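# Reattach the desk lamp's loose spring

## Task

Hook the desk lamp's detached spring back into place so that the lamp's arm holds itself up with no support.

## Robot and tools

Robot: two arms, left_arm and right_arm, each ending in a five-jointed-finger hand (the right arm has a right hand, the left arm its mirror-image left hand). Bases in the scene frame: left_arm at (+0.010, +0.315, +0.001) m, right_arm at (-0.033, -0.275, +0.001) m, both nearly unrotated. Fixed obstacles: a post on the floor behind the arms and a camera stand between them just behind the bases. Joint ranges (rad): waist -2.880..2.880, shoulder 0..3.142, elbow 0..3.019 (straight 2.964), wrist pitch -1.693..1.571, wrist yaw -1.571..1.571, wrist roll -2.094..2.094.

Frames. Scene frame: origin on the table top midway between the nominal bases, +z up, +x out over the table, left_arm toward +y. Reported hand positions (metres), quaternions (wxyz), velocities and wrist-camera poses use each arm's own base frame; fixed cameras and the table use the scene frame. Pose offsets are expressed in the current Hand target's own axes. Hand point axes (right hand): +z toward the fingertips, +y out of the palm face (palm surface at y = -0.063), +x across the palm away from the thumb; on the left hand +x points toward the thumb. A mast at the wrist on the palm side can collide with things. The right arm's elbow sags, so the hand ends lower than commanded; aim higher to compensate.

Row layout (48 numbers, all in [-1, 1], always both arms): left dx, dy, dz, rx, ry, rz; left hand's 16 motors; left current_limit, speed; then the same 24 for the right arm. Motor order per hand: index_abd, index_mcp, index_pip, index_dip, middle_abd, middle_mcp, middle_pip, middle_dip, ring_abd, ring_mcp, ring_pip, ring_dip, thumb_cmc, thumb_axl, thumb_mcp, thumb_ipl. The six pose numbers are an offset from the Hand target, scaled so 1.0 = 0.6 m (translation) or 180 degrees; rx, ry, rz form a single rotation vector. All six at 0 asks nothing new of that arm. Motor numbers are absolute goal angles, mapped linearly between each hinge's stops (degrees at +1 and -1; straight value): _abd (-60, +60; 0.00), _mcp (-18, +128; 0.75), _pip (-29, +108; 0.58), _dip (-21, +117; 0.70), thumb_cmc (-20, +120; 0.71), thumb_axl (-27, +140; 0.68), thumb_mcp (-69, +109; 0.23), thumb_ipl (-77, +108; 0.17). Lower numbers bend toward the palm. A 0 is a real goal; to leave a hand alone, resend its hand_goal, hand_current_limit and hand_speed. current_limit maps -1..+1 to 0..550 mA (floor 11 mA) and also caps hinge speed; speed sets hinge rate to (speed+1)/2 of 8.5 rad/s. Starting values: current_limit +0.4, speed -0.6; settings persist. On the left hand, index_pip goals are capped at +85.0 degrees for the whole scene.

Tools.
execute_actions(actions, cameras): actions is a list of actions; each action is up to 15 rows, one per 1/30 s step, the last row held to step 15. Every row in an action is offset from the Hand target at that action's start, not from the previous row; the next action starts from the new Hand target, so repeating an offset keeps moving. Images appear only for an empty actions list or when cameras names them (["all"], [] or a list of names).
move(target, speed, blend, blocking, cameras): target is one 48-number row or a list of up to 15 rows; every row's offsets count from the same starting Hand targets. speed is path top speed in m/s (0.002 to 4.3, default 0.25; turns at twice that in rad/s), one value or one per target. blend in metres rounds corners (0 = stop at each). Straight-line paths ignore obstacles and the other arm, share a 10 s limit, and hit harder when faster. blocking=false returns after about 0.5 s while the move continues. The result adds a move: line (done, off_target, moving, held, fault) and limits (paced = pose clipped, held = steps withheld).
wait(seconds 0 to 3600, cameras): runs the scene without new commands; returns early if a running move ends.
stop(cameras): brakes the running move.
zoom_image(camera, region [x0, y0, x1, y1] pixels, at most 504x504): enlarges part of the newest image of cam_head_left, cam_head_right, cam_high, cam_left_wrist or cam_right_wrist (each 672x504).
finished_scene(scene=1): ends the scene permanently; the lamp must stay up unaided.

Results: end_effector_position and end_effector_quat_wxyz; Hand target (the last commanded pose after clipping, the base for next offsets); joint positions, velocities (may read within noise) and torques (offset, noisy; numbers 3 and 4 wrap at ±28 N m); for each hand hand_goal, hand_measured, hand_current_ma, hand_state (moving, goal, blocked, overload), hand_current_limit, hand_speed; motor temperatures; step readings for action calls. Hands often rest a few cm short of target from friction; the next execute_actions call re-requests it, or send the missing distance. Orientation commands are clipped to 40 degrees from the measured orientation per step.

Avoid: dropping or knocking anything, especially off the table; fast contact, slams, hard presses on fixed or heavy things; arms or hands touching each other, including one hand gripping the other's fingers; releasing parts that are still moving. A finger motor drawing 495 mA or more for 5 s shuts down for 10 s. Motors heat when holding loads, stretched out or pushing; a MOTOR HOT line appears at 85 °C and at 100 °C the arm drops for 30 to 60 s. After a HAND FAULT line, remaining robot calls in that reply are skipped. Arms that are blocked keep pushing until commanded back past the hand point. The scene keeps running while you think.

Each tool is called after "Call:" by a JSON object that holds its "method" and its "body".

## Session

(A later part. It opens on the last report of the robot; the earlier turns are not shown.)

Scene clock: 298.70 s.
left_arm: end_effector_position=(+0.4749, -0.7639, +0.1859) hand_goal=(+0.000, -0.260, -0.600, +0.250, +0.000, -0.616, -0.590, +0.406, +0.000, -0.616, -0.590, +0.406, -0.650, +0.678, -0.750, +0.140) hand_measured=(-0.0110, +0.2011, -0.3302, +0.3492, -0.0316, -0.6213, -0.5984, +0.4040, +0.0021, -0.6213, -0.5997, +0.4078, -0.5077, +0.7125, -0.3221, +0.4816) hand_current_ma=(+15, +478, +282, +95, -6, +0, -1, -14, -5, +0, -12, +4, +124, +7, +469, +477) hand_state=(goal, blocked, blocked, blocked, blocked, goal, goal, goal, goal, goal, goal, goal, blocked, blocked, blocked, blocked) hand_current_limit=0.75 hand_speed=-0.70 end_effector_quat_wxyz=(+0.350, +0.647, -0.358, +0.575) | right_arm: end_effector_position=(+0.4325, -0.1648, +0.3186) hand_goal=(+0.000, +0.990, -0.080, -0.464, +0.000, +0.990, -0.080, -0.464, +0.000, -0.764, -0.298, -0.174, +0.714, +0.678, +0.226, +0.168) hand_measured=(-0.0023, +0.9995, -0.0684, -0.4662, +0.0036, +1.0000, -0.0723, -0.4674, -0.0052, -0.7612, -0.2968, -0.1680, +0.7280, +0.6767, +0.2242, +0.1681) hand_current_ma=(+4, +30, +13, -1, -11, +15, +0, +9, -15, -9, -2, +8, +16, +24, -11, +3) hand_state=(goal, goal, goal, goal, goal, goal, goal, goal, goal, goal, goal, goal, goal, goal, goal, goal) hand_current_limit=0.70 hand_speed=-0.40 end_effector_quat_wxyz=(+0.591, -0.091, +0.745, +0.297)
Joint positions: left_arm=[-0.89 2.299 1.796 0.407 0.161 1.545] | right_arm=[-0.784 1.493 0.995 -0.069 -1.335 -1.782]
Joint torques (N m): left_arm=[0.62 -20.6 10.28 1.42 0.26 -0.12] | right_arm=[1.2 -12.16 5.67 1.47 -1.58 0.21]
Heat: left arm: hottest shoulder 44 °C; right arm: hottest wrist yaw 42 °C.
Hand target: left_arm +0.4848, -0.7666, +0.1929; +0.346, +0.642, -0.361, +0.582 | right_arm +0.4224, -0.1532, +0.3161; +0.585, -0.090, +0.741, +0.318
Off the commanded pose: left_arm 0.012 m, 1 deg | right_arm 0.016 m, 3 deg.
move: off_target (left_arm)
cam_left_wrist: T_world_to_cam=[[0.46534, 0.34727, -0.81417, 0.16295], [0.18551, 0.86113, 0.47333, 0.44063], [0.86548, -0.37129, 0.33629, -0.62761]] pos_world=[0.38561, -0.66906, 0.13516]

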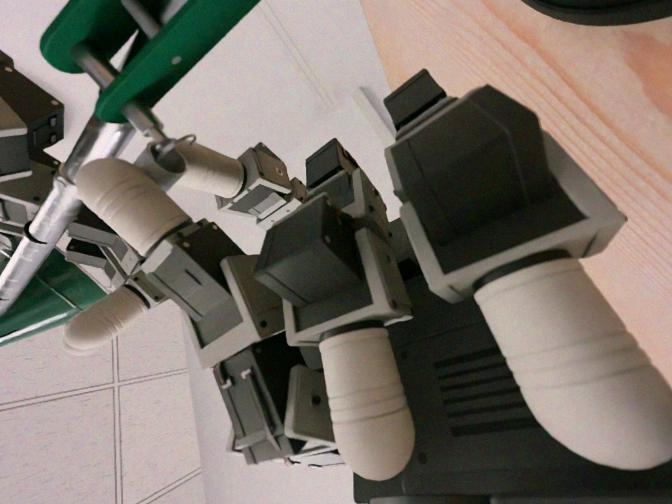

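Call:
{"method": "wait", "body": {"seconds": 0.05, "cameras": ["cam_high", "cam_head_left", "cam_head_right"]}}

Call:
{"method": "zoom_image", "body": {"camera": "cam_high", "region": [130, 215, 190, 265]}}

Call:
{"method": "zoom_image", "body": {"camera": "cam_head_right", "region": [480, 220, 540, 280]}}

Call:
{"method": "zoom_image", "body": {"camera": "cam_left_wrist", "region": [120, 100, 210, 170]}}

Scene clock: 299.27 s.
left_arm: end_effector_position=(+0.4748, -0.7639, +0.1859) hand_goal=(+0.000, -0.260, -0.600, +0.250, +0.000, -0.616, -0.590, +0.406, +0.000, -0.616, -0.590, +0.406, -0.650, +0.678, -0.750, +0.140) hand_measured=(-0.0110, +0.2023, -0.3302, +0.3480, -0.0316, -0.6213, -0.5997, +0.4040, +0.0021, -0.6213, -0.5984, +0.4078, -0.5077, +0.7125, -0.3221, +0.4816) hand_current_ma=(+13, +477, +283, +87, +12, -2, -11, -6, +4, -10, -6, -2, +127, +18, +467, +479) hand_state=(goal, blocked, blocked, blocked, blocked, goal, goal, goal, goal, goal, goal, goal, blocked, blocked, blocked, blocked) hand_current_limit=0.75 hand_speed=-0.70 end_effector_quat_wxyz=(+0.350, +0.647, -0.358, +0.575) | right_arm: end_effector_position=(+0.4325, -0.1648, +0.3186) hand_goal=(+0.000, +0.990, -0.080, -0.464, +0.000, +0.990, -0.080, -0.464, +0.000, -0.764, -0.298, -0.174, +0.714, +0.678, +0.226, +0.168) hand_measured=(-0.0037, +0.9995, -0.0697, -0.4662, +0.0021, +1.0000, -0.0723, -0.4674, -0.0052, -0.7612, -0.2968, -0.1668, +0.7280, +0.6767, +0.2242, +0.1681) hand_current_ma=(+6, +21, +13, +0, +0, +26, +0, +2, +17, +5, +5, +6, +12, +10, +14, -7) hand_state=(goal, goal, goal, goal, goal, goal, goal, goal, goal, goal, goal, goal, goal, goal, goal, goal) hand_current_limit=0.70 hand_speed=-0.40 end_effector_quat_wxyz=(+0.591, -0.091, +0.745, +0.297)
Joint positions: left_arm=[-0.89 2.299 1.796 0.407 0.161 1.545] | right_arm=[-0.784 1.493 0.995 -0.069 -1.335 -1.782]
Joint torques (N m): left_arm=[0.67 -20.6 10.28 1.42 0.26 -0.11] | right_arm=[1.26 -12.16 5.63 1.48 -1.58 0.21]
Heat: left arm: hottest shoulder 44 °C; right arm: hottest wrist yaw 42 °C.
Hand target: left_arm +0.4847, -0.7666, +0.1929; +0.346, +0.642, -0.361, +0.582 | right_arm +0.4224, -0.1532, +0.3161; +0.585, -0.090, +0.741, +0.318
Off the commanded pose: left_arm 0.012 m, 1 deg | right_arm 0.016 m, 3 deg.
wait: 0.07 s; at rest from the start
Images, in order (width x height): cam_head_left 672x504, cam_head_right 672x504, cam_high 672x504.

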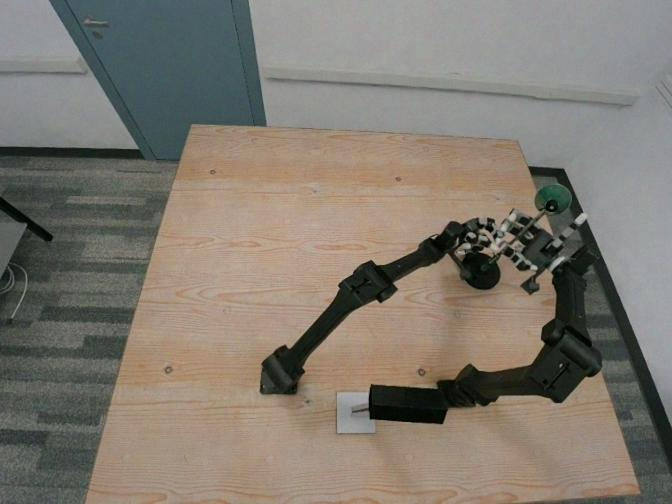

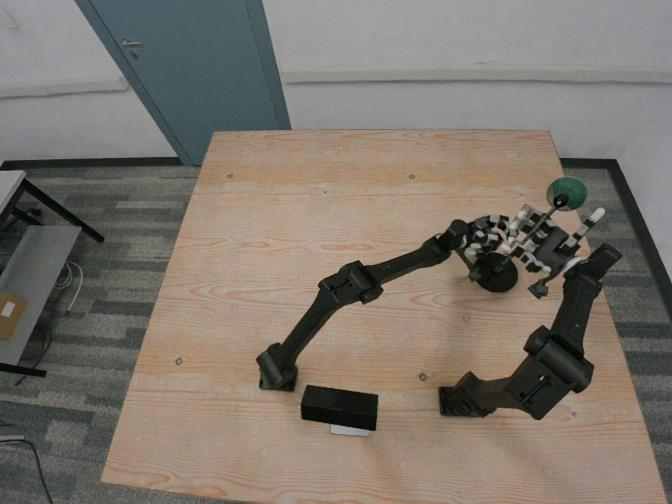

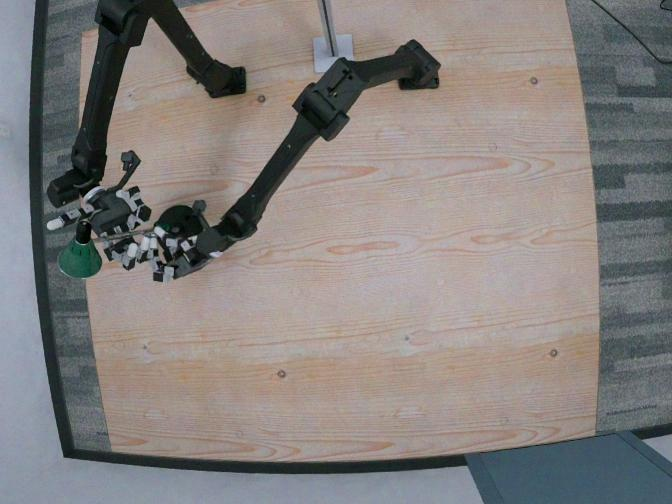

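Scaled by 8.400 from the camera's image (finer frame: 960x720).

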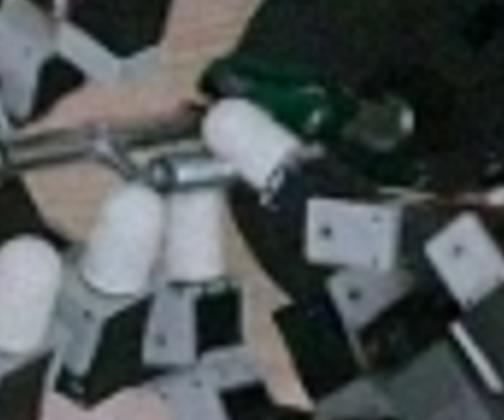

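Scaled by 8.400 from the camera's image (finer frame: 960x720).

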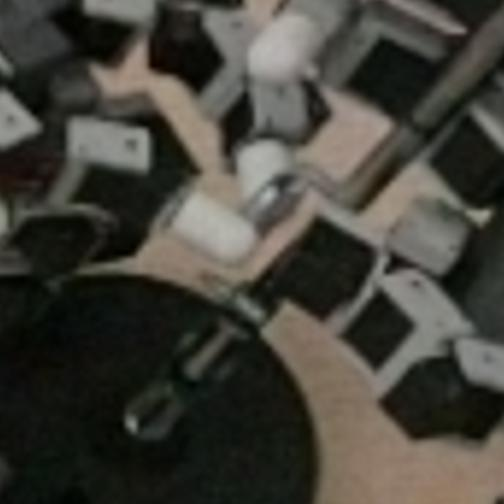

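This scene's latest camera images include none from cam_left_wrist. They are from: cam_head_left, cam_head_right, cam_high. cam_left_wrist's image comes with the result of a call that names it in "cameras".

Call:
{"method": "move", "body": {"target": [0.0, -0.0129, -0.0035, 0, 0, 0, 0.0, -0.26, -0.60, 0.25, 0, -0.616, -0.591, 0.406, 0, -0.616, -0.591, 0.406, -0.65, 0.678, -0.75, 0.14, 0.75, -0.7, 0, 0, 0, 0, 0, 0, 0, 0.99, -0.08, -0.464, 0, 0.99, -0.08, -0.464, 0, -0.765, -0.299, -0.174, 0.714, 0.678, 0.226, 0.168, 0.7, -0.4], "speed": 0.04, "cameras": ["cam_left_wrist"]}}

Call:
{"method": "zoom_image", "body": {"camera": "cam_left_wrist", "region": [60, 60, 260, 210]}}

Scene clock: 306.77 s.
left_arm: end_effector_position=(+0.4786, -0.7602, +0.1860) hand_goal=(+0.000, -0.260, -0.600, +0.250, +0.000, -0.616, -0.590, +0.406, +0.000, -0.616, -0.590, +0.406, -0.650, +0.678, -0.750, +0.140) hand_measured=(-0.0110, +0.2023, -0.3302, +0.3492, -0.0316, -0.6213, -0.5984, +0.4040, +0.0021, -0.6213, -0.5997, +0.4078, -0.5077, +0.7136, -0.3221, +0.4816) hand_current_ma=(+5, +469, +283, +81, +3, +4, -9, -8, -5, +6, -9, +4, +140, +19, +482, +474) hand_state=(goal, blocked, blocked, blocked, blocked, goal, goal, goal, goal, goal, goal, goal, blocked, blocked, blocked, blocked) hand_current_limit=0.75 hand_speed=-0.70 end_effector_quat_wxyz=(+0.351, +0.647, -0.359, +0.574) | right_arm: end_effector_position=(+0.4325, -0.1648, +0.3186) hand_goal=(+0.000, +0.990, -0.080, -0.464, +0.000, +0.990, -0.080, -0.464, +0.000, -0.764, -0.298, -0.174, +0.714, +0.678, +0.226, +0.168) hand_measured=(-0.0023, +0.9995, -0.0697, -0.4662, +0.0007, +0.9995, -0.0710, -0.4662, -0.0052, -0.7624, -0.2968, -0.1680, +0.7280, +0.6777, +0.2242, +0.1681) hand_current_ma=(+3, +21, +0, +2, -4, +13, +2, +8, +10, +9, +19, +2, +26, +11, -2, -18) hand_state=(goal, goal, goal, goal, goal, goal, goal, goal, goal, goal, goal, goal, goal, goal, goal, goal) hand_current_limit=0.70 hand_speed=-0.40 end_effector_quat_wxyz=(+0.591, -0.091, +0.745, +0.297)
Joint positions: left_arm=[-0.882 2.299 1.796 0.407 0.174 1.545] | right_arm=[-0.784 1.493 0.995 -0.069 -1.335 -1.782]
Joint torques (N m): left_arm=[0.85 -20.72 10 1.51 0.2 -0.11] | right_arm=[1.2 -12.28 5.67 1.48 -1.58 0.21]
Heat: left arm: hottest shoulder 45 °C; right arm: hottest wrist yaw 42 °C.
Hand target: left_arm +0.4902, -0.7610, +0.1929; +0.346, +0.642, -0.361, +0.582 | right_arm +0.4224, -0.1532, +0.3161; +0.585, -0.090, +0.741, +0.318
Off the commanded pose: left_arm 0.014 m, 1 deg | right_arm 0.016 m, 3 deg.
move: off_target (left_arm)
cam_left_wrist: T_world_to_cam=[[0.46609, 0.34462, -0.81486, 0.15776], [0.18987, 0.8606, 0.47256, 0.43442], [0.86413, -0.37497, 0.33568, -0.63155]] pos_world=[0.38972, -0.66504, 0.13526]

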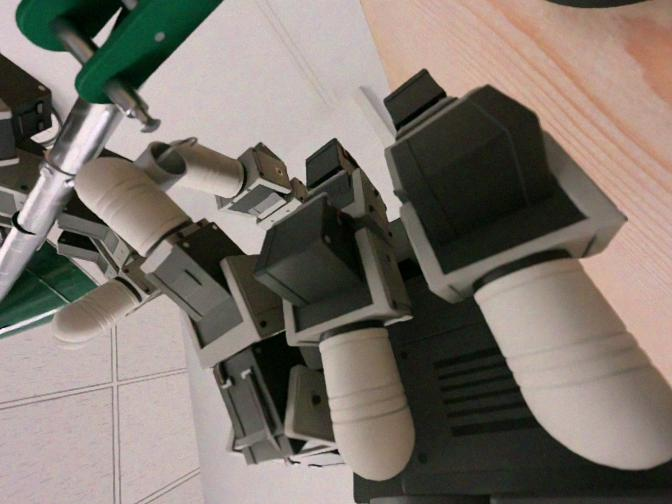

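Scaled by 2.520 from the camera's image (finer frame: 960x720).

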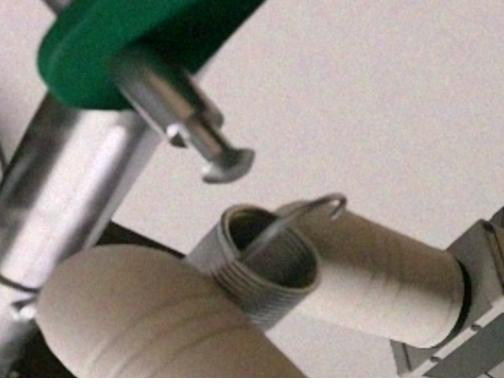

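Call:
{"method": "move", "body": {"target": [0.005, 0.0052, -0.0193, 0, 0, 0, 0.0, -0.26, -0.60, 0.25, 0, -0.616, -0.591, 0.406, 0, -0.616, -0.591, 0.406, -0.65, 0.678, -0.75, 0.14, 0.75, -0.7, 0, 0, 0, 0, 0, 0, 0, 0.99, -0.08, -0.464, 0, 0.99, -0.08, -0.464, 0, -0.765, -0.299, -0.174, 0.714, 0.678, 0.226, 0.168, 0.7, -0.4], "speed": 0.04, "cameras": ["cam_left_wrist"]}}

Call:
{"method": "zoom_image", "body": {"camera": "cam_left_wrist", "region": [60, 60, 260, 210]}}

Scene clock: 308.27 s.
left_arm: end_effector_position=(+0.4784, -0.7600, +0.1893) hand_goal=(+0.000, -0.260, -0.600, +0.250, +0.000, -0.616, -0.590, +0.406, +0.000, -0.616, -0.590, +0.406, -0.650, +0.678, -0.750, +0.140) hand_measured=(-0.0228, +0.2023, -0.3302, +0.3492, -0.0316, -0.6213, -0.5984, +0.4040, +0.0036, -0.6213, -0.5997, +0.4078, -0.5303, +0.7146, -0.3221, +0.4816) hand_current_ma=(-1, +480, +293, +75, -7, +4, -17, -3, -11, -6, -20, -2, +108, +20, +468, +488) hand_state=(blocked, blocked, blocked, blocked, blocked, goal, goal, goal, goal, goal, goal, goal, blocked, blocked, blocked, blocked) hand_current_limit=0.75 hand_speed=-0.70 end_effector_quat_wxyz=(+0.352, +0.645, -0.359, +0.575) | right_arm: end_effector_position=(+0.4325, -0.1648, +0.3186) hand_goal=(+0.000, +0.990, -0.080, -0.464, +0.000, +0.990, -0.080, -0.464, +0.000, -0.764, -0.298, -0.174, +0.714, +0.678, +0.226, +0.168) hand_measured=(-0.0023, +0.9995, -0.0684, -0.4649, +0.0021, +1.0000, -0.0710, -0.4662, -0.0052, -0.7624, -0.2956, -0.1680, +0.7280, +0.6777, +0.2242, +0.1681) hand_current_ma=(+3, +16, +12, -3, +3, +10, +1, +4, +2, -10, +11, +2, +26, +2, +0, -27) hand_state=(goal, goal, goal, goal, goal, goal, goal, goal, goal, goal, goal, goal, goal, goal, goal, goal) hand_current_limit=0.70 hand_speed=-0.40 end_effector_quat_wxyz=(+0.591, -0.091, +0.745, +0.297)
Joint positions: left_arm=[-0.882 2.296 1.796 0.407 0.174 1.545] | right_arm=[-0.784 1.493 0.995 -0.069 -1.335 -1.782]
Joint torques (N m): left_arm=[0.91 -22.83 6.61 2.17 0.16 -0.11] | right_arm=[1.2 -12.22 5.64 1.52 -1.58 0.2]
Heat: left arm: hottest shoulder 45 °C; right arm: hottest wrist yaw 42 °C.
Hand target: left_arm +0.4820, -0.7527, +0.1970; +0.346, +0.642, -0.361, +0.582 | right_arm +0.4224, -0.1532, +0.3161; +0.585, -0.090, +0.741, +0.318
Off the commanded pose: left_arm 0.011 m, 1 deg | right_arm 0.016 m, 3 deg.
move: off_target (left_arm)
cam_left_wrist: T_world_to_cam=[[0.46809, 0.34217, -0.81474, 0.15765], [0.18875, 0.862, 0.47046, 0.43463], [0.86329, -0.374, 0.33891, -0.63195]] pos_world=[0.38973, -0.66495, 0.13814]

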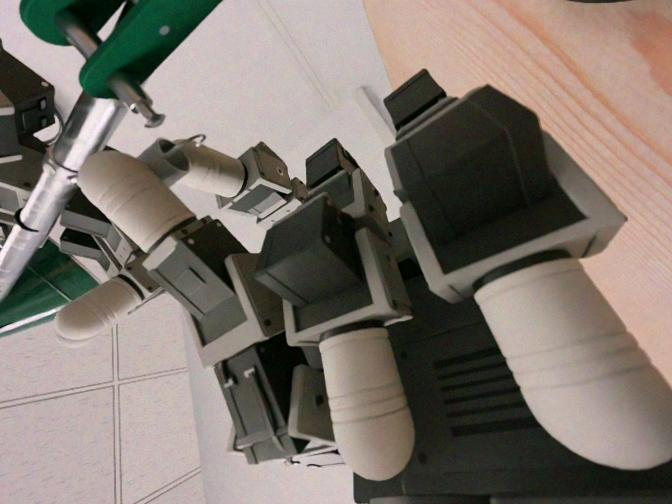

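Scaled by 2.520 from the camera's image (finer frame: 960x720).

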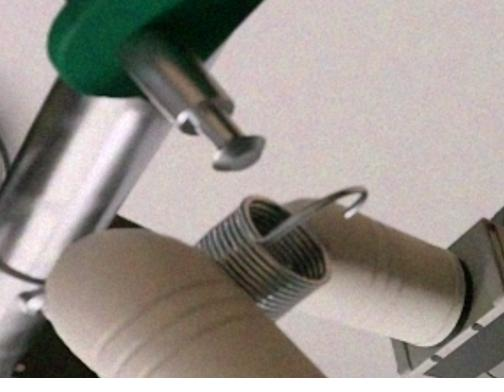

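Call:
{"method": "move", "body": {"target": [-0.01, 0.0052, -0.0193, 0, 0, 0, 0.0, -0.26, -0.60, 0.25, 0, -0.616, -0.591, 0.406, 0, -0.616, -0.591, 0.406, -0.50, 0.678, -0.75, 0.14, 0.75, -0.7, 0, 0, 0, 0, 0, 0, 0, 0.99, -0.08, -0.464, 0, 0.99, -0.08, -0.464, 0, -0.765, -0.299, -0.174, 0.714, 0.678, 0.226, 0.168, 0.7, -0.4], "speed": 0.04, "cameras": ["cam_left_wrist"]}}

Call:
{"method": "zoom_image", "body": {"camera": "cam_left_wrist", "region": [60, 60, 260, 210]}}

Scene clock: 309.60 s.
left_arm: end_effector_position=(+0.4707, -0.7507, +0.1879) hand_goal=(+0.000, -0.260, -0.600, +0.250, +0.000, -0.616, -0.590, +0.406, +0.000, -0.616, -0.590, +0.406, -0.500, +0.678, -0.750, +0.140) hand_measured=(-0.0213, +0.2011, -0.3302, +0.3492, -0.0316, -0.6201, -0.5997, +0.4040, +0.0021, -0.6225, -0.5997, +0.4078, -0.4613, +0.7136, -0.3231, +0.4759) hand_current_ma=(+9, +473, +279, +84, -6, -6, -7, -5, -3, -6, -16, -5, +21, +22, +472, +480) hand_state=(blocked, blocked, blocked, blocked, blocked, goal, goal, goal, goal, goal, goal, goal, blocked, blocked, blocked, blocked) hand_current_limit=0.75 hand_speed=-0.70 end_effector_quat_wxyz=(+0.351, +0.647, -0.360, +0.573) | right_arm: end_effector_position=(+0.4325, -0.1648, +0.3186) hand_goal=(+0.000, +0.990, -0.080, -0.464, +0.000, +0.990, -0.080, -0.464, +0.000, -0.764, -0.298, -0.174, +0.714, +0.678, +0.226, +0.168) hand_measured=(-0.0037, +1.0000, -0.0684, -0.4649, +0.0007, +0.9995, -0.0723, -0.4662, -0.0052, -0.7612, -0.2968, -0.1680, +0.7293, +0.6767, +0.2242, +0.1681) hand_current_ma=(+13, +11, +8, +11, -7, +16, +11, +4, +9, +1, +12, -1, +3, +13, +7, -11) hand_state=(goal, goal, goal, goal, goal, goal, goal, goal, goal, goal, goal, goal, goal, goal, goal, goal) hand_current_limit=0.70 hand_speed=-0.40 end_effector_quat_wxyz=(+0.591, -0.091, +0.745, +0.297)
Joint positions: left_arm=[-0.882 2.266 1.74 0.429 0.174 1.546] | right_arm=[-0.784 1.493 0.995 -0.069 -1.335 -1.782]
Joint torques (N m): left_arm=[0.67 -21.83 6.41 2.76 0.11 -0.11] | right_arm=[1.2 -12.1 5.64 1.5 -1.58 0.21]
Heat: left arm: hottest shoulder 45 °C; right arm: hottest wrist yaw 42 °C.
Hand target: left_arm +0.4731, -0.7439, +0.1918; +0.346, +0.642, -0.361, +0.582 | right_arm +0.4224, -0.1532, +0.3161; +0.585, -0.090, +0.741, +0.318
Off the commanded pose: left_arm 0.008 m, 1 deg | right_arm 0.016 m, 3 deg.
move: done
cam_left_wrist: T_world_to_cam=[[0.46591, 0.34575, -0.81448, 0.1606], [0.19012, 0.85988, 0.47378, 0.42593], [0.86416, -0.37559, 0.33489, -0.62214]] pos_world=[0.38182, -0.65544, 0.13736]

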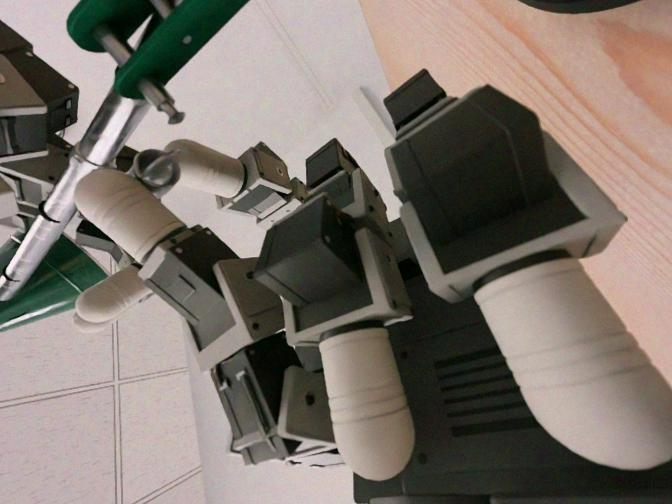

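Scaled by 2.520 from the camera's image (finer frame: 960x720).

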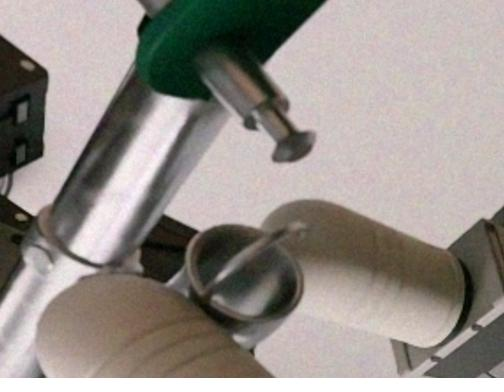

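Call:
{"method": "move", "body": {"target": [-0.02, 0, 0, 0, 0, 0, 0.0, -0.26, -0.60, 0.25, 0, -0.616, -0.591, 0.406, 0, -0.616, -0.591, 0.406, -0.56, 0.678, -0.75, 0.14, 0.75, -0.7, 0, 0, 0, 0, 0, 0, 0, 0.99, -0.08, -0.464, 0, 0.99, -0.08, -0.464, 0, -0.765, -0.299, -0.174, 0.714, 0.678, 0.226, 0.168, 0.7, -0.4], "speed": 0.04, "cameras": ["cam_left_wrist"]}}

Call:
{"method": "zoom_image", "body": {"camera": "cam_left_wrist", "region": [60, 60, 260, 210]}}

Scene clock: 313.43 s.
left_arm: end_effector_position=(+0.4697, -0.7495, +0.1895) hand_goal=(+0.000, -0.260, -0.600, +0.250, +0.000, -0.616, -0.590, +0.406, +0.000, -0.616, -0.590, +0.406, -0.560, +0.678, -0.750, +0.140) hand_measured=(-0.0228, +0.2011, -0.3315, +0.3492, -0.0316, -0.6213, -0.5997, +0.4040, +0.0021, -0.6213, -0.5984, +0.4078, -0.4613, +0.7136, -0.3231, +0.4749) hand_current_ma=(+8, +477, +297, +92, -8, -5, -13, -4, -6, -6, +0, +5, +89, +20, +481, +477) hand_state=(blocked, blocked, blocked, blocked, blocked, goal, goal, goal, goal, goal, goal, goal, blocked, blocked, blocked, blocked) hand_current_limit=0.75 hand_speed=-0.70 end_effector_quat_wxyz=(+0.353, +0.642, -0.358, +0.579) | right_arm: end_effector_position=(+0.4325, -0.1648, +0.3186) hand_goal=(+0.000, +0.990, -0.080, -0.464, +0.000, +0.990, -0.080, -0.464, +0.000, -0.764, -0.298, -0.174, +0.714, +0.678, +0.226, +0.168) hand_measured=(-0.0023, +0.9995, -0.0684, -0.4649, +0.0021, +1.0000, -0.0723, -0.4674, -0.0066, -0.7612, -0.2968, -0.1668, +0.7267, +0.6767, +0.2242, +0.1681) hand_current_ma=(+7, +16, +9, -1, -6, +6, -1, +11, +9, -17, -9, +14, +25, +22, -6, -12) hand_state=(goal, goal, goal, goal, goal, goal, goal, goal, goal, goal, goal, goal, goal, goal, goal, goal) hand_current_limit=0.70 hand_speed=-0.40 end_effector_quat_wxyz=(+0.591, -0.091, +0.745, +0.297)
Joint positions: left_arm=[-0.882 2.266 1.732 0.453 0.174 1.546] | right_arm=[-0.784 1.493 0.995 -0.069 -1.335 -1.782]
Joint torques (N m): left_arm=[0.73 -20.84 6.2 2.86 0.11 -0.11] | right_arm=[1.32 -12.04 5.68 1.48 -1.59 0.21]
Heat: left arm: hottest shoulder 45 °C; right arm: hottest wrist yaw 42 °C.
Hand target: left_arm +0.4724, -0.7432, +0.1801; +0.346, +0.642, -0.361, +0.582 | right_arm +0.4224, -0.1532, +0.3161; +0.585, -0.090, +0.741, +0.318
Off the commanded pose: left_arm 0.012 m, 1 deg | right_arm 0.016 m, 3 deg.
move: off_target (left_arm)
cam_left_wrist: T_world_to_cam=[[0.47456, 0.33525, -0.81388, 0.14987], [0.18504, 0.86597, 0.4646, 0.43294], [0.86055, -0.37108, 0.34892, -0.61898]] pos_world=[0.38143, -0.65485, 0.1368]

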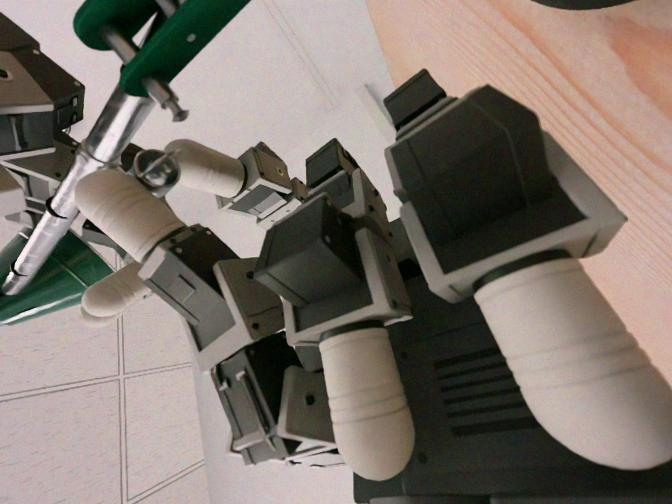

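Scaled by 2.520 from the camera's image (finer frame: 960x720).

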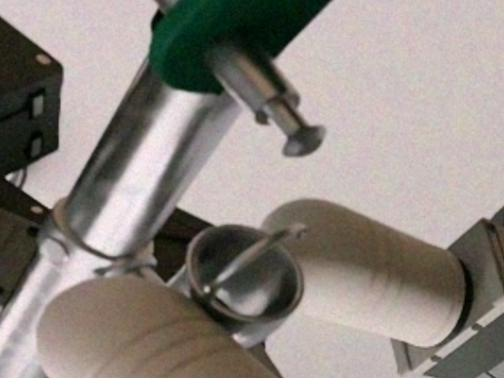

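Call:
{"method": "move", "body": {"target": [[0.02, -0.0043, 0.0161, 0, 0, 0, 0.0, -0.26, -0.60, 0.25, 0, -0.616, -0.591, 0.406, 0, -0.616, -0.591, 0.406, -0.56, 0.678, -0.75, 0.14, 0.75, -0.7, 0, 0, 0, 0, 0, 0, 0, 0.99, -0.08, -0.464, 0, 0.99, -0.08, -0.464, 0, -0.765, -0.299, -0.174, 0.714, 0.678, 0.226, 0.168, 0.7, -0.4], [0.02, 0.0009, -0.0032, 0, 0, 0, 0.0, -0.26, -0.60, 0.25, 0, -0.616, -0.591, 0.406, 0, -0.616, -0.591, 0.406, -0.56, 0.678, -0.75, 0.14, 0.75, -0.7, 0, 0, 0, 0, 0, 0, 0, 0.99, -0.08, -0.464, 0, 0.99, -0.08, -0.464, 0, -0.765, -0.299, -0.174, 0.714, 0.678, 0.226, 0.168, 0.7, -0.4]], "speed": 0.04, "cameras": ["cam_left_wrist"]}}

Call:
{"method": "zoom_image", "body": {"camera": "cam_left_wrist", "region": [60, 60, 260, 210]}}

Scene clock: 315.50 s.
left_arm: end_effector_position=(+0.4697, -0.7494, +0.1895) hand_goal=(+0.000, -0.260, -0.600, +0.250, +0.000, -0.616, -0.590, +0.406, +0.000, -0.616, -0.590, +0.406, -0.560, +0.678, -0.750, +0.140) hand_measured=(-0.0257, +0.2011, -0.3302, +0.3480, -0.0316, -0.6213, -0.5997, +0.4053, +0.0021, -0.6213, -0.5984, +0.4078, -0.4625, +0.7167, -0.3231, +0.4730) hand_current_ma=(+6, +485, +286, +85, -6, +1, -4, -11, -15, -6, -13, -12, +77, +24, +468, +478) hand_state=(moving, blocked, blocked, blocked, blocked, goal, goal, goal, goal, goal, goal, goal, blocked, blocked, blocked, blocked) hand_current_limit=0.75 hand_speed=-0.70 end_effector_quat_wxyz=(+0.353, +0.643, -0.358, +0.578) | right_arm: end_effector_position=(+0.4325, -0.1648, +0.3186) hand_goal=(+0.000, +0.990, -0.080, -0.464, +0.000, +0.990, -0.080, -0.464, +0.000, -0.764, -0.298, -0.174, +0.714, +0.678, +0.226, +0.168) hand_measured=(-0.0023, +0.9995, -0.0684, -0.4649, +0.0021, +0.9995, -0.0723, -0.4662, -0.0066, -0.7612, -0.2956, -0.1680, +0.7280, +0.6777, +0.2242, +0.1681) hand_current_ma=(+9, +9, +16, -3, +13, +37, -2, +13, +11, +2, +4, -2, +6, +6, -3, -15) hand_state=(goal, goal, goal, goal, goal, goal, goal, goal, goal, goal, goal, goal, goal, goal, goal, goal) hand_current_limit=0.70 hand_speed=-0.40 end_effector_quat_wxyz=(+0.591, -0.091, +0.745, +0.297)
Joint positions: left_arm=[-0.882 2.264 1.732 0.447 0.174 1.546] | right_arm=[-0.784 1.493 0.995 -0.069 -1.335 -1.782]
Joint torques (N m): left_arm=[0.67 -22.12 6.22 2.18 0.11 -0.12] | right_arm=[1.2 -12.16 5.68 1.5 -1.58 0.21]
Heat: left arm: hottest shoulder 45 °C; right arm: hottest wrist yaw 42 °C.
Hand target: left_arm +0.4717, -0.7425, +0.1922; +0.346, +0.642, -0.361, +0.582 | right_arm +0.4224, -0.1532, +0.3161; +0.585, -0.090, +0.741, +0.318
Off the commanded pose: left_arm 0.008 m, 1 deg | right_arm 0.016 m, 3 deg.
move: done
cam_left_wrist: T_world_to_cam=[[0.47241, 0.33785, -0.81406, 0.15286], [0.18636, 0.86445, 0.46691, 0.43075], [0.86145, -0.37228, 0.34541, -0.61956]] pos_world=[0.38123, -0.65465, 0.13732]

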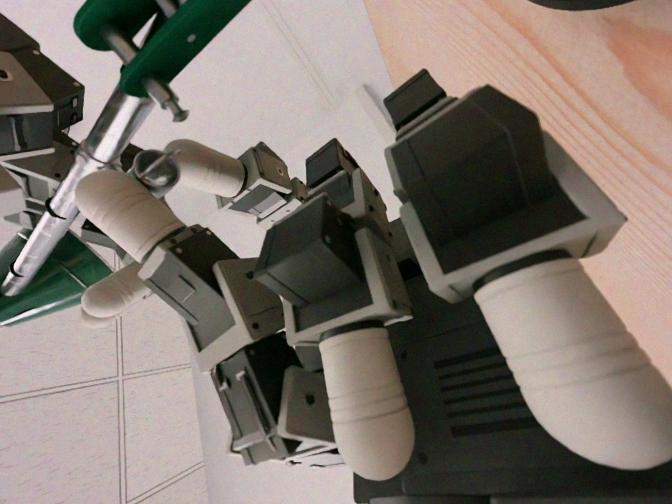

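Scaled by 2.520 from the camera's image (finer frame: 960x720).

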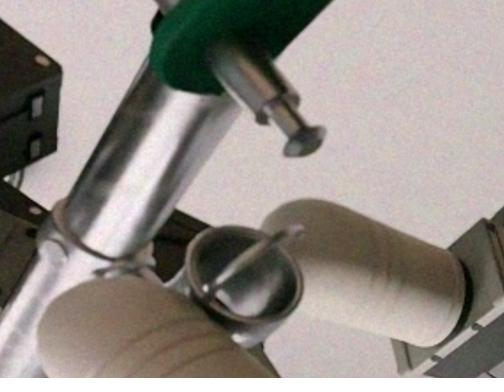

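Call:
{"method": "move", "body": {"target": [-0.0175, 0, 0, 0, -0.0161, -0.0043, 0.0, -0.26, -0.60, 0.25, 0, -0.616, -0.591, 0.406, 0, -0.616, -0.591, 0.406, -0.56, 0.678, -0.75, 0.14, 0.75, -0.7, 0, 0, 0, 0, 0, 0, 0, 0.99, -0.08, -0.464, 0, 0.99, -0.08, -0.464, 0, -0.765, -0.299, -0.174, 0.714, 0.678, 0.226, 0.168, 0.7, -0.4], "speed": 0.04, "cameras": ["cam_left_wrist"]}}

Call:
{"method": "zoom_image", "body": {"camera": "cam_left_wrist", "region": [60, 60, 260, 210]}}

Scene clock: 317.80 s.
left_arm: end_effector_position=(+0.4689, -0.7485, +0.1885) hand_goal=(+0.000, -0.260, -0.600, +0.250, +0.000, -0.616, -0.590, +0.406, +0.000, -0.616, -0.590, +0.406, -0.560, +0.678, -0.750, +0.140) hand_measured=(-0.0272, +0.2011, -0.3302, +0.3492, -0.0316, -0.6213, -0.5984, +0.4040, +0.0021, -0.6213, -0.5997, +0.4078, -0.4613, +0.7167, -0.3231, +0.4730) hand_current_ma=(+1, +473, +272, +88, -10, +1, -15, -18, -2, +4, -11, -3, +79, +17, +476, +483) hand_state=(blocked, blocked, blocked, blocked, blocked, goal, goal, goal, goal, goal, goal, goal, blocked, blocked, blocked, blocked) hand_current_limit=0.75 hand_speed=-0.70 end_effector_quat_wxyz=(+0.349, +0.652, -0.361, +0.568) | right_arm: end_effector_position=(+0.4325, -0.1648, +0.3186) hand_goal=(+0.000, +0.990, -0.080, -0.464, +0.000, +0.990, -0.080, -0.464, +0.000, -0.764, -0.298, -0.174, +0.714, +0.678, +0.226, +0.168) hand_measured=(-0.0037, +0.9995, -0.0684, -0.4649, +0.0021, +0.9995, -0.0723, -0.4674, -0.0066, -0.7612, -0.2968, -0.1680, +0.7293, +0.6767, +0.2242, +0.1672) hand_current_ma=(-1, +12, -2, -8, +2, +18, +15, +2, +10, -9, +12, +11, +26, +4, -1, -9) hand_state=(goal, goal, goal, goal, goal, goal, goal, goal, goal, goal, goal, goal, goal, goal, goal, goal) hand_current_limit=0.70 hand_speed=-0.40 end_effector_quat_wxyz=(+0.591, -0.091, +0.745, +0.297)
Joint positions: left_arm=[-0.882 2.254 1.729 0.413 0.174 1.546] | right_arm=[-0.784 1.493 0.995 -0.069 -1.335 -1.782]
Joint torques (N m): left_arm=[0.73 -21.36 6.23 1.32 0.14 -0.16] | right_arm=[1.08 -12.16 5.65 1.48 -1.58 0.21]
Heat: left arm: hottest shoulder 45 °C; right arm: hottest wrist yaw 42 °C.
Hand target: left_arm +0.4711, -0.7419, +0.1815; +0.340, +0.659, -0.365, +0.563 | right_arm +0.4224, -0.1532, +0.3161; +0.585, -0.090, +0.741, +0.318
Off the commanded pose: left_arm 0.010 m, 1 deg | right_arm 0.016 m, 3 deg.
move: done
cam_left_wrist: T_world_to_cam=[[0.45838, 0.35494, -0.81481, 0.17156], [0.19451, 0.85451, 0.48165, 0.4165], [0.86721, -0.37926, 0.32265, -0.62184]] pos_world=[0.37962, -0.65264, 0.13982]

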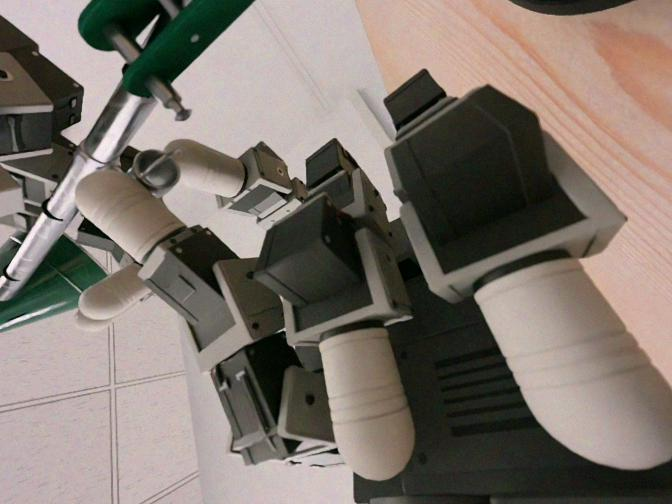

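Scaled by 2.520 from the camera's image (finer frame: 960x720).

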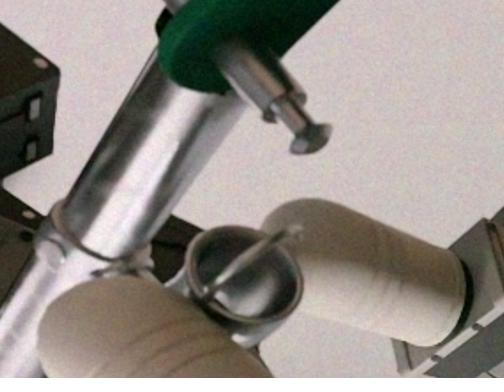

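Call:
{"method": "move", "body": {"target": [-0.02, 0, 0, 0, 0, 0, 0.0, -0.26, -0.60, 0.25, 0, -0.616, -0.591, 0.406, 0, -0.616, -0.591, 0.406, -0.56, 0.678, -0.75, 0.14, 0.75, -0.7, 0, 0, 0, 0, 0, 0, 0, 0.99, -0.08, -0.464, 0, 0.99, -0.08, -0.464, 0, -0.765, -0.299, -0.174, 0.714, 0.678, 0.226, 0.168, 0.7, -0.4], "speed": 0.03, "cameras": ["cam_left_wrist"]}}

Call:
{"method": "zoom_image", "body": {"camera": "cam_left_wrist", "region": [60, 60, 260, 210]}}

Scene clock: 322.63 s.
left_arm: end_effector_position=(+0.4687, -0.7481, +0.1876) hand_goal=(+0.000, -0.260, -0.600, +0.250, +0.000, -0.616, -0.590, +0.406, +0.000, -0.616, -0.590, +0.406, -0.560, +0.678, -0.750, +0.140) hand_measured=(-0.0272, +0.2023, -0.3302, +0.3492, -0.0316, -0.6201, -0.5984, +0.4040, +0.0036, -0.6225, -0.5997, +0.4078, -0.4613, +0.7188, -0.3241, +0.4711) hand_current_ma=(+2, +479, +302, +79, -6, +2, -18, -10, +3, -12, -25, -10, +67, +33, +472, +467) hand_state=(blocked, blocked, blocked, blocked, blocked, goal, goal, goal, goal, goal, goal, goal, blocked, blocked, blocked, blocked) hand_current_limit=0.75 hand_speed=-0.70 end_effector_quat_wxyz=(+0.350, +0.653, -0.360, +0.567) | right_arm: end_effector_position=(+0.4325, -0.1648, +0.3186) hand_goal=(+0.000, +0.990, -0.080, -0.464, +0.000, +0.990, -0.080, -0.464, +0.000, -0.764, -0.298, -0.174, +0.714, +0.678, +0.226, +0.168) hand_measured=(-0.0023, +1.0000, -0.0684, -0.4649, +0.0007, +1.0000, -0.0710, -0.4674, -0.0052, -0.7612, -0.2968, -0.1668, +0.7280, +0.6756, +0.2242, +0.1681) hand_current_ma=(+20, +28, +18, +0, +5, +19, +11, -7, +1, -5, +7, +12, +19, +3, +2, -5) hand_state=(goal, goal, goal, goal, goal, goal, goal, goal, goal, goal, goal, goal, goal, goal, goal, goal) hand_current_limit=0.70 hand_speed=-0.40 end_effector_quat_wxyz=(+0.591, -0.091, +0.745, +0.297)
Joint positions: left_arm=[-0.882 2.254 1.726 0.412 0.174 1.542] | right_arm=[-0.784 1.493 0.995 -0.069 -1.335 -1.782]
Joint torques (N m): left_arm=[0.67 -20.54 5.67 2.47 0.13 -0.12] | right_arm=[1.08 -12.04 5.68 1.5 -1.58 0.21]
Heat: left arm: hottest shoulder 45 °C; right arm: hottest wrist yaw 42 °C.
Hand target: left_arm +0.4699, -0.7407, +0.1700; +0.340, +0.659, -0.365, +0.563 | right_arm +0.4224, -0.1532, +0.3161; +0.585, -0.090, +0.741, +0.318
Off the commanded pose: left_arm 0.019 m, 1 deg | right_arm 0.016 m, 3 deg.
move: off_target (left_arm)
cam_left_wrist: T_world_to_cam=[[0.45416, 0.35529, -0.81701, 0.17344], [0.19648, 0.85452, 0.48082, 0.41589], [0.86899, -0.37889, 0.31828, -0.62084]] pos_world=[0.37901, -0.65224, 0.13933]

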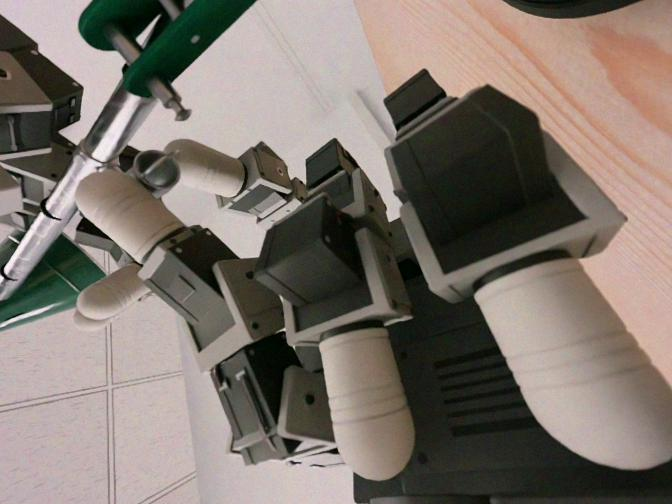

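Scaled by 2.520 from the camera's image (finer frame: 960x720).

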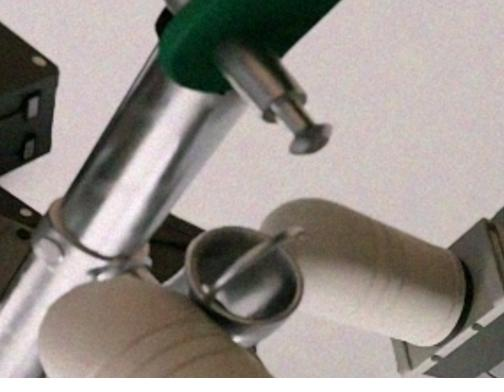

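Call:
{"method": "move", "body": {"target": [-0.03, 0, 0, 0, 0, 0, 0.0, -0.26, -0.60, 0.25, 0, -0.616, -0.591, 0.406, 0, -0.616, -0.591, 0.406, -0.65, 0.678, -0.75, 0.14, 0.75, -0.7, 0, 0, 0, 0, 0, 0, 0, 0.99, -0.08, -0.464, 0, 0.99, -0.08, -0.464, 0, -0.765, -0.299, -0.174, 0.714, 0.678, 0.226, 0.168, 0.7, -0.4], "speed": 0.03, "cameras": ["cam_left_wrist"]}}

Call:
{"method": "zoom_image", "body": {"camera": "cam_left_wrist", "region": [60, 60, 260, 210]}}

Scene clock: 324.00 s.
left_arm: end_effector_position=(+0.4672, -0.7458, +0.1888) hand_goal=(+0.000, -0.260, -0.600, +0.250, +0.000, -0.616, -0.590, +0.406, +0.000, -0.616, -0.590, +0.406, -0.650, +0.678, -0.750, +0.140) hand_measured=(-0.0257, +0.2035, -0.3289, +0.3492, -0.0316, -0.6213, -0.5997, +0.4040, +0.0036, -0.6213, -0.5984, +0.4078, -0.4613, +0.7272, -0.3231, +0.4644) hand_current_ma=(+5, +469, +285, +98, -8, +1, -10, -13, -3, +2, -14, -7, +199, +41, +471, +472) hand_state=(blocked, blocked, blocked, blocked, blocked, goal, goal, goal, goal, goal, goal, goal, blocked, blocked, blocked, blocked) hand_current_limit=0.75 hand_speed=-0.70 end_effector_quat_wxyz=(+0.354, +0.647, -0.356, +0.574) | right_arm: end_effector_position=(+0.4315, -0.1639, +0.3167) hand_goal=(+0.000, +0.990, -0.080, -0.464, +0.000, +0.990, -0.080, -0.464, +0.000, -0.764, -0.298, -0.174, +0.714, +0.678, +0.226, +0.168) hand_measured=(-0.0023, +1.0000, -0.0697, -0.4662, +0.0021, +1.0000, -0.0723, -0.4674, -0.0066, -0.7612, -0.2968, -0.1680, +0.7280, +0.6777, +0.2242, +0.1681) hand_current_ma=(+5, +16, +6, -1, +3, +15, -7, +9, +1, -14, +13, +2, +23, +6, +3, -8) hand_state=(goal, goal, goal, goal, goal, goal, goal, goal, goal, goal, goal, goal, goal, goal, goal, goal) hand_current_limit=0.70 hand_speed=-0.40 end_effector_quat_wxyz=(+0.590, -0.090, +0.745, +0.299)
Joint positions: left_arm=[-0.882 2.254 1.712 0.451 0.172 1.537] | right_arm=[-0.784 1.493 0.989 -0.069 -1.337 -1.782]
Joint torques (N m): left_arm=[0.67 -19.02 5.29 2.19 0.15 -0.09] | right_arm=[1.08 -12.1 6.09 1.48 -1.53 0.2]
Heat: left arm: hottest shoulder 44 °C; right arm: hottest wrist yaw 42 °C.
Hand target: left_arm +0.4681, -0.7390, +0.1522; +0.340, +0.659, -0.365, +0.563 | right_arm +0.4224, -0.1531, +0.3160; +0.585, -0.090, +0.741, +0.318
Off the commanded pose: left_arm 0.037 m, 3 deg | right_arm 0.014 m, 2 deg.
move: off_target (left_arm)
cam_left_wrist: T_world_to_cam=[[0.46267, 0.33892, -0.81919, 0.15847], [0.18988, 0.86471, 0.465, 0.42732], [0.86596, -0.37069, 0.33572, -0.6149]] pos_world=[0.37802, -0.65115, 0.13755]

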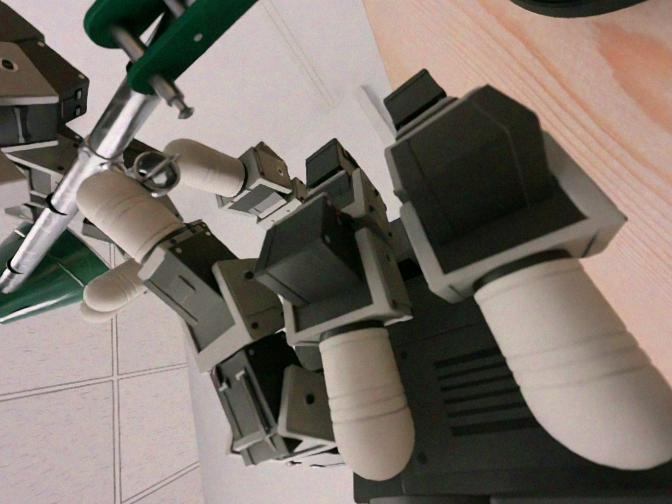

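Scaled by 2.520 from the camera's image (finer frame: 960x720).

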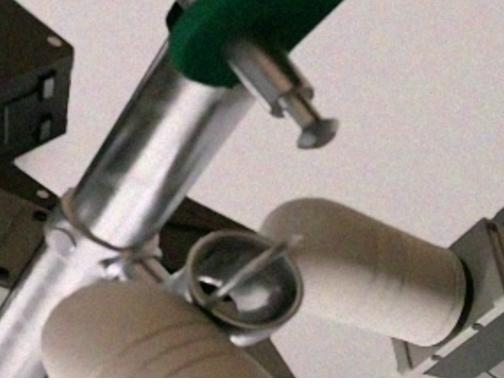

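Call:
{"method": "zoom_image", "body": {"camera": "cam_left_wrist", "region": [70, 130, 190, 220]}}

Call:
{"method": "wait", "body": {"seconds": 0.05, "cameras": ["cam_high", "cam_head_left", "cam_head_right", "cam_right_wrist"]}}

Call:
{"method": "zoom_image", "body": {"camera": "cam_high", "region": [130, 215, 190, 265]}}

Call:
{"method": "zoom_image", "body": {"camera": "cam_head_right", "region": [480, 220, 540, 280]}}

Call:
{"method": "zoom_image", "body": {"camera": "cam_head_left", "region": [460, 220, 520, 280]}}

Scaled by 4.200 from the camera's image (finer frame: 960x720).

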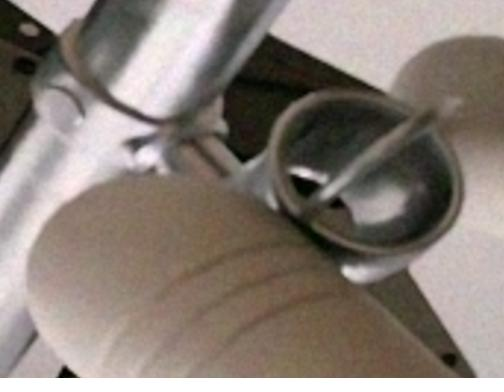

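Scene clock: 324.80 s.
left_arm: end_effector_position=(+0.4672, -0.7458, +0.1886) hand_goal=(+0.000, -0.260, -0.600, +0.250, +0.000, -0.616, -0.590, +0.406, +0.000, -0.616, -0.590, +0.406, -0.650, +0.678, -0.750, +0.140) hand_measured=(-0.0272, +0.2035, -0.3289, +0.3492, -0.0316, -0.6213, -0.5997, +0.4040, +0.0036, -0.6213, -0.5997, +0.4078, -0.4613, +0.7272, -0.3231, +0.4644) hand_current_ma=(+7, +469, +293, +87, -9, +5, -9, -13, -13, -11, -19, -5, +190, +39, +473, +475) hand_state=(blocked, blocked, blocked, blocked, blocked, goal, goal, goal, goal, goal, goal, goal, blocked, blocked, blocked, blocked) hand_current_limit=0.75 hand_speed=-0.70 end_effector_quat_wxyz=(+0.354, +0.647, -0.356, +0.574) | right_arm: end_effector_position=(+0.4315, -0.1639, +0.3167) hand_goal=(+0.000, +0.990, -0.080, -0.464, +0.000, +0.990, -0.080, -0.464, +0.000, -0.764, -0.298, -0.174, +0.714, +0.678, +0.226, +0.168) hand_measured=(-0.0023, +1.0000, -0.0697, -0.4649, +0.0021, +1.0000, -0.0723, -0.4674, -0.0066, -0.7612, -0.2968, -0.1680, +0.7280, +0.6777, +0.2242, +0.1672) hand_current_ma=(-6, +10, +2, +1, -8, +23, -4, +4, +6, -2, +4, -1, +26, +3, -1, -1) hand_state=(goal, goal, goal, goal, goal, goal, goal, goal, goal, goal, goal, goal, goal, goal, goal, goal) hand_current_limit=0.70 hand_speed=-0.40 end_effector_quat_wxyz=(+0.590, -0.090, +0.745, +0.299)
Joint positions: left_arm=[-0.882 2.254 1.711 0.451 0.172 1.537] | right_arm=[-0.784 1.493 0.989 -0.069 -1.337 -1.782]
Joint torques (N m): left_arm=[0.62 -19.14 5.35 2.36 0.16 -0.08] | right_arm=[1.2 -12.1 6.08 1.48 -1.54 0.21]
Heat: left arm: hottest shoulder 44 °C; right arm: hottest wrist yaw 42 °C.
Hand target: left_arm +0.4681, -0.7389, +0.1520; +0.340, +0.659, -0.365, +0.563 | right_arm +0.4224, -0.1531, +0.3160; +0.585, -0.090, +0.741, +0.318
Off the commanded pose: left_arm 0.037 m, 3 deg | right_arm 0.014 m, 2 deg.
wait: 0.07 s; at rest from the start
cam_right_wrist: T_world_to_cam=[[-0.10436, 0.29026, 0.95124, -0.18102], [-0.21212, -0.94095, 0.26385, -0.19701], [0.97166, -0.17424, 0.15977, -0.37551]] pos_world=[0.30418, -0.19827, 0.28417]
Images, in order (width x height): cam_head_left 672x504, cam_head_right 672x504, cam_high 672x504, cam_right_wrist 672x504.

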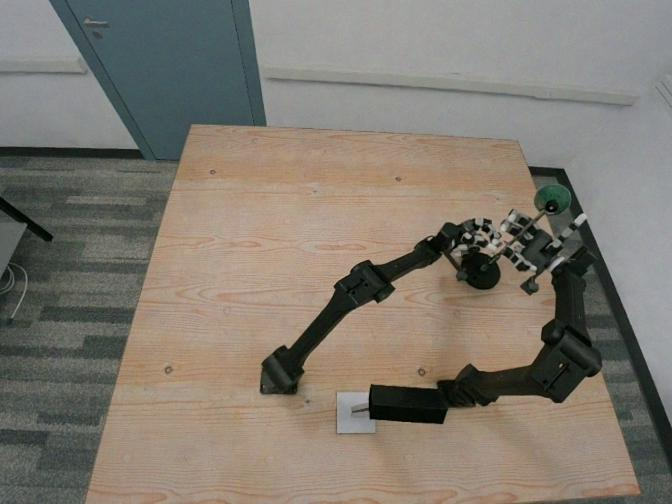

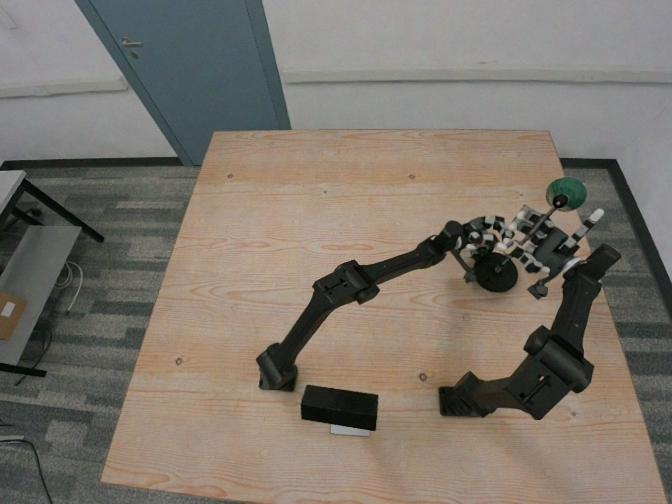

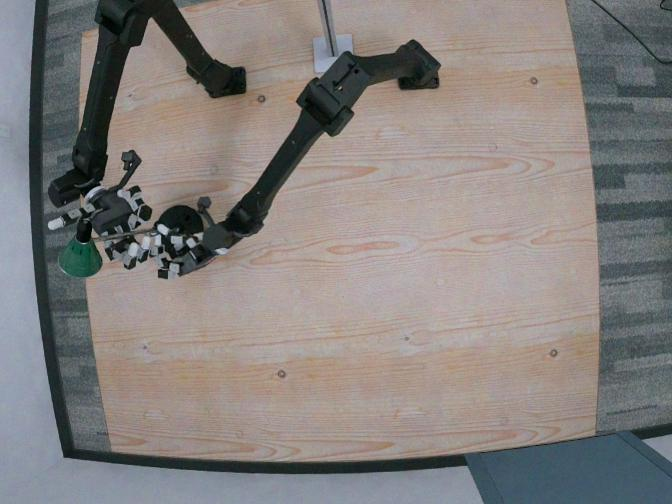

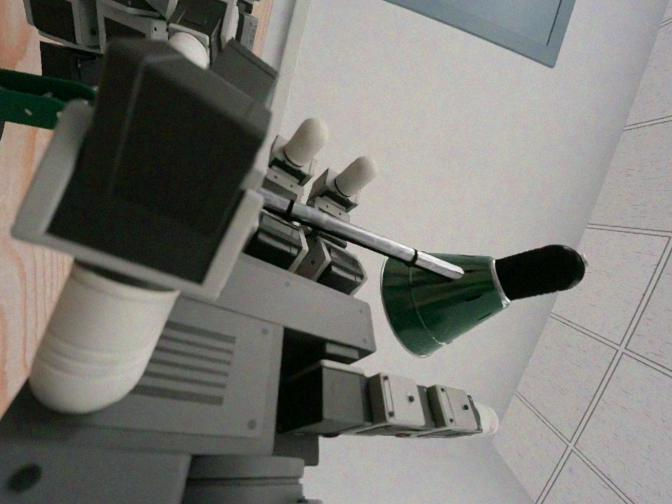

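Scaled by 8.400 from the camera's image (finer frame: 960x720).

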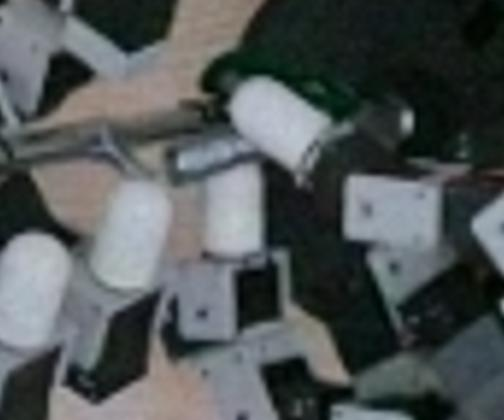

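Scaled by 8.400 from the camera's image (finer frame: 960x720).

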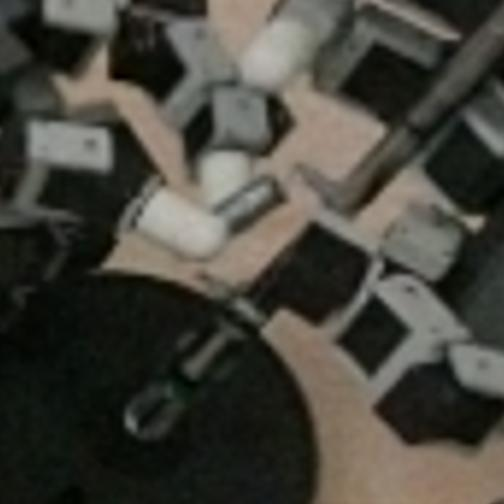

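Scaled by 8.400 from the camera's image (finer frame: 960x720).

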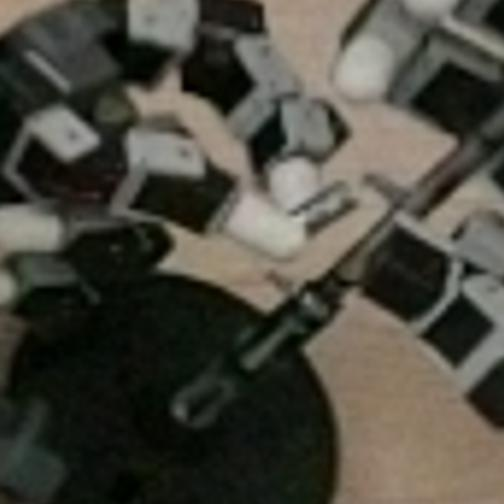

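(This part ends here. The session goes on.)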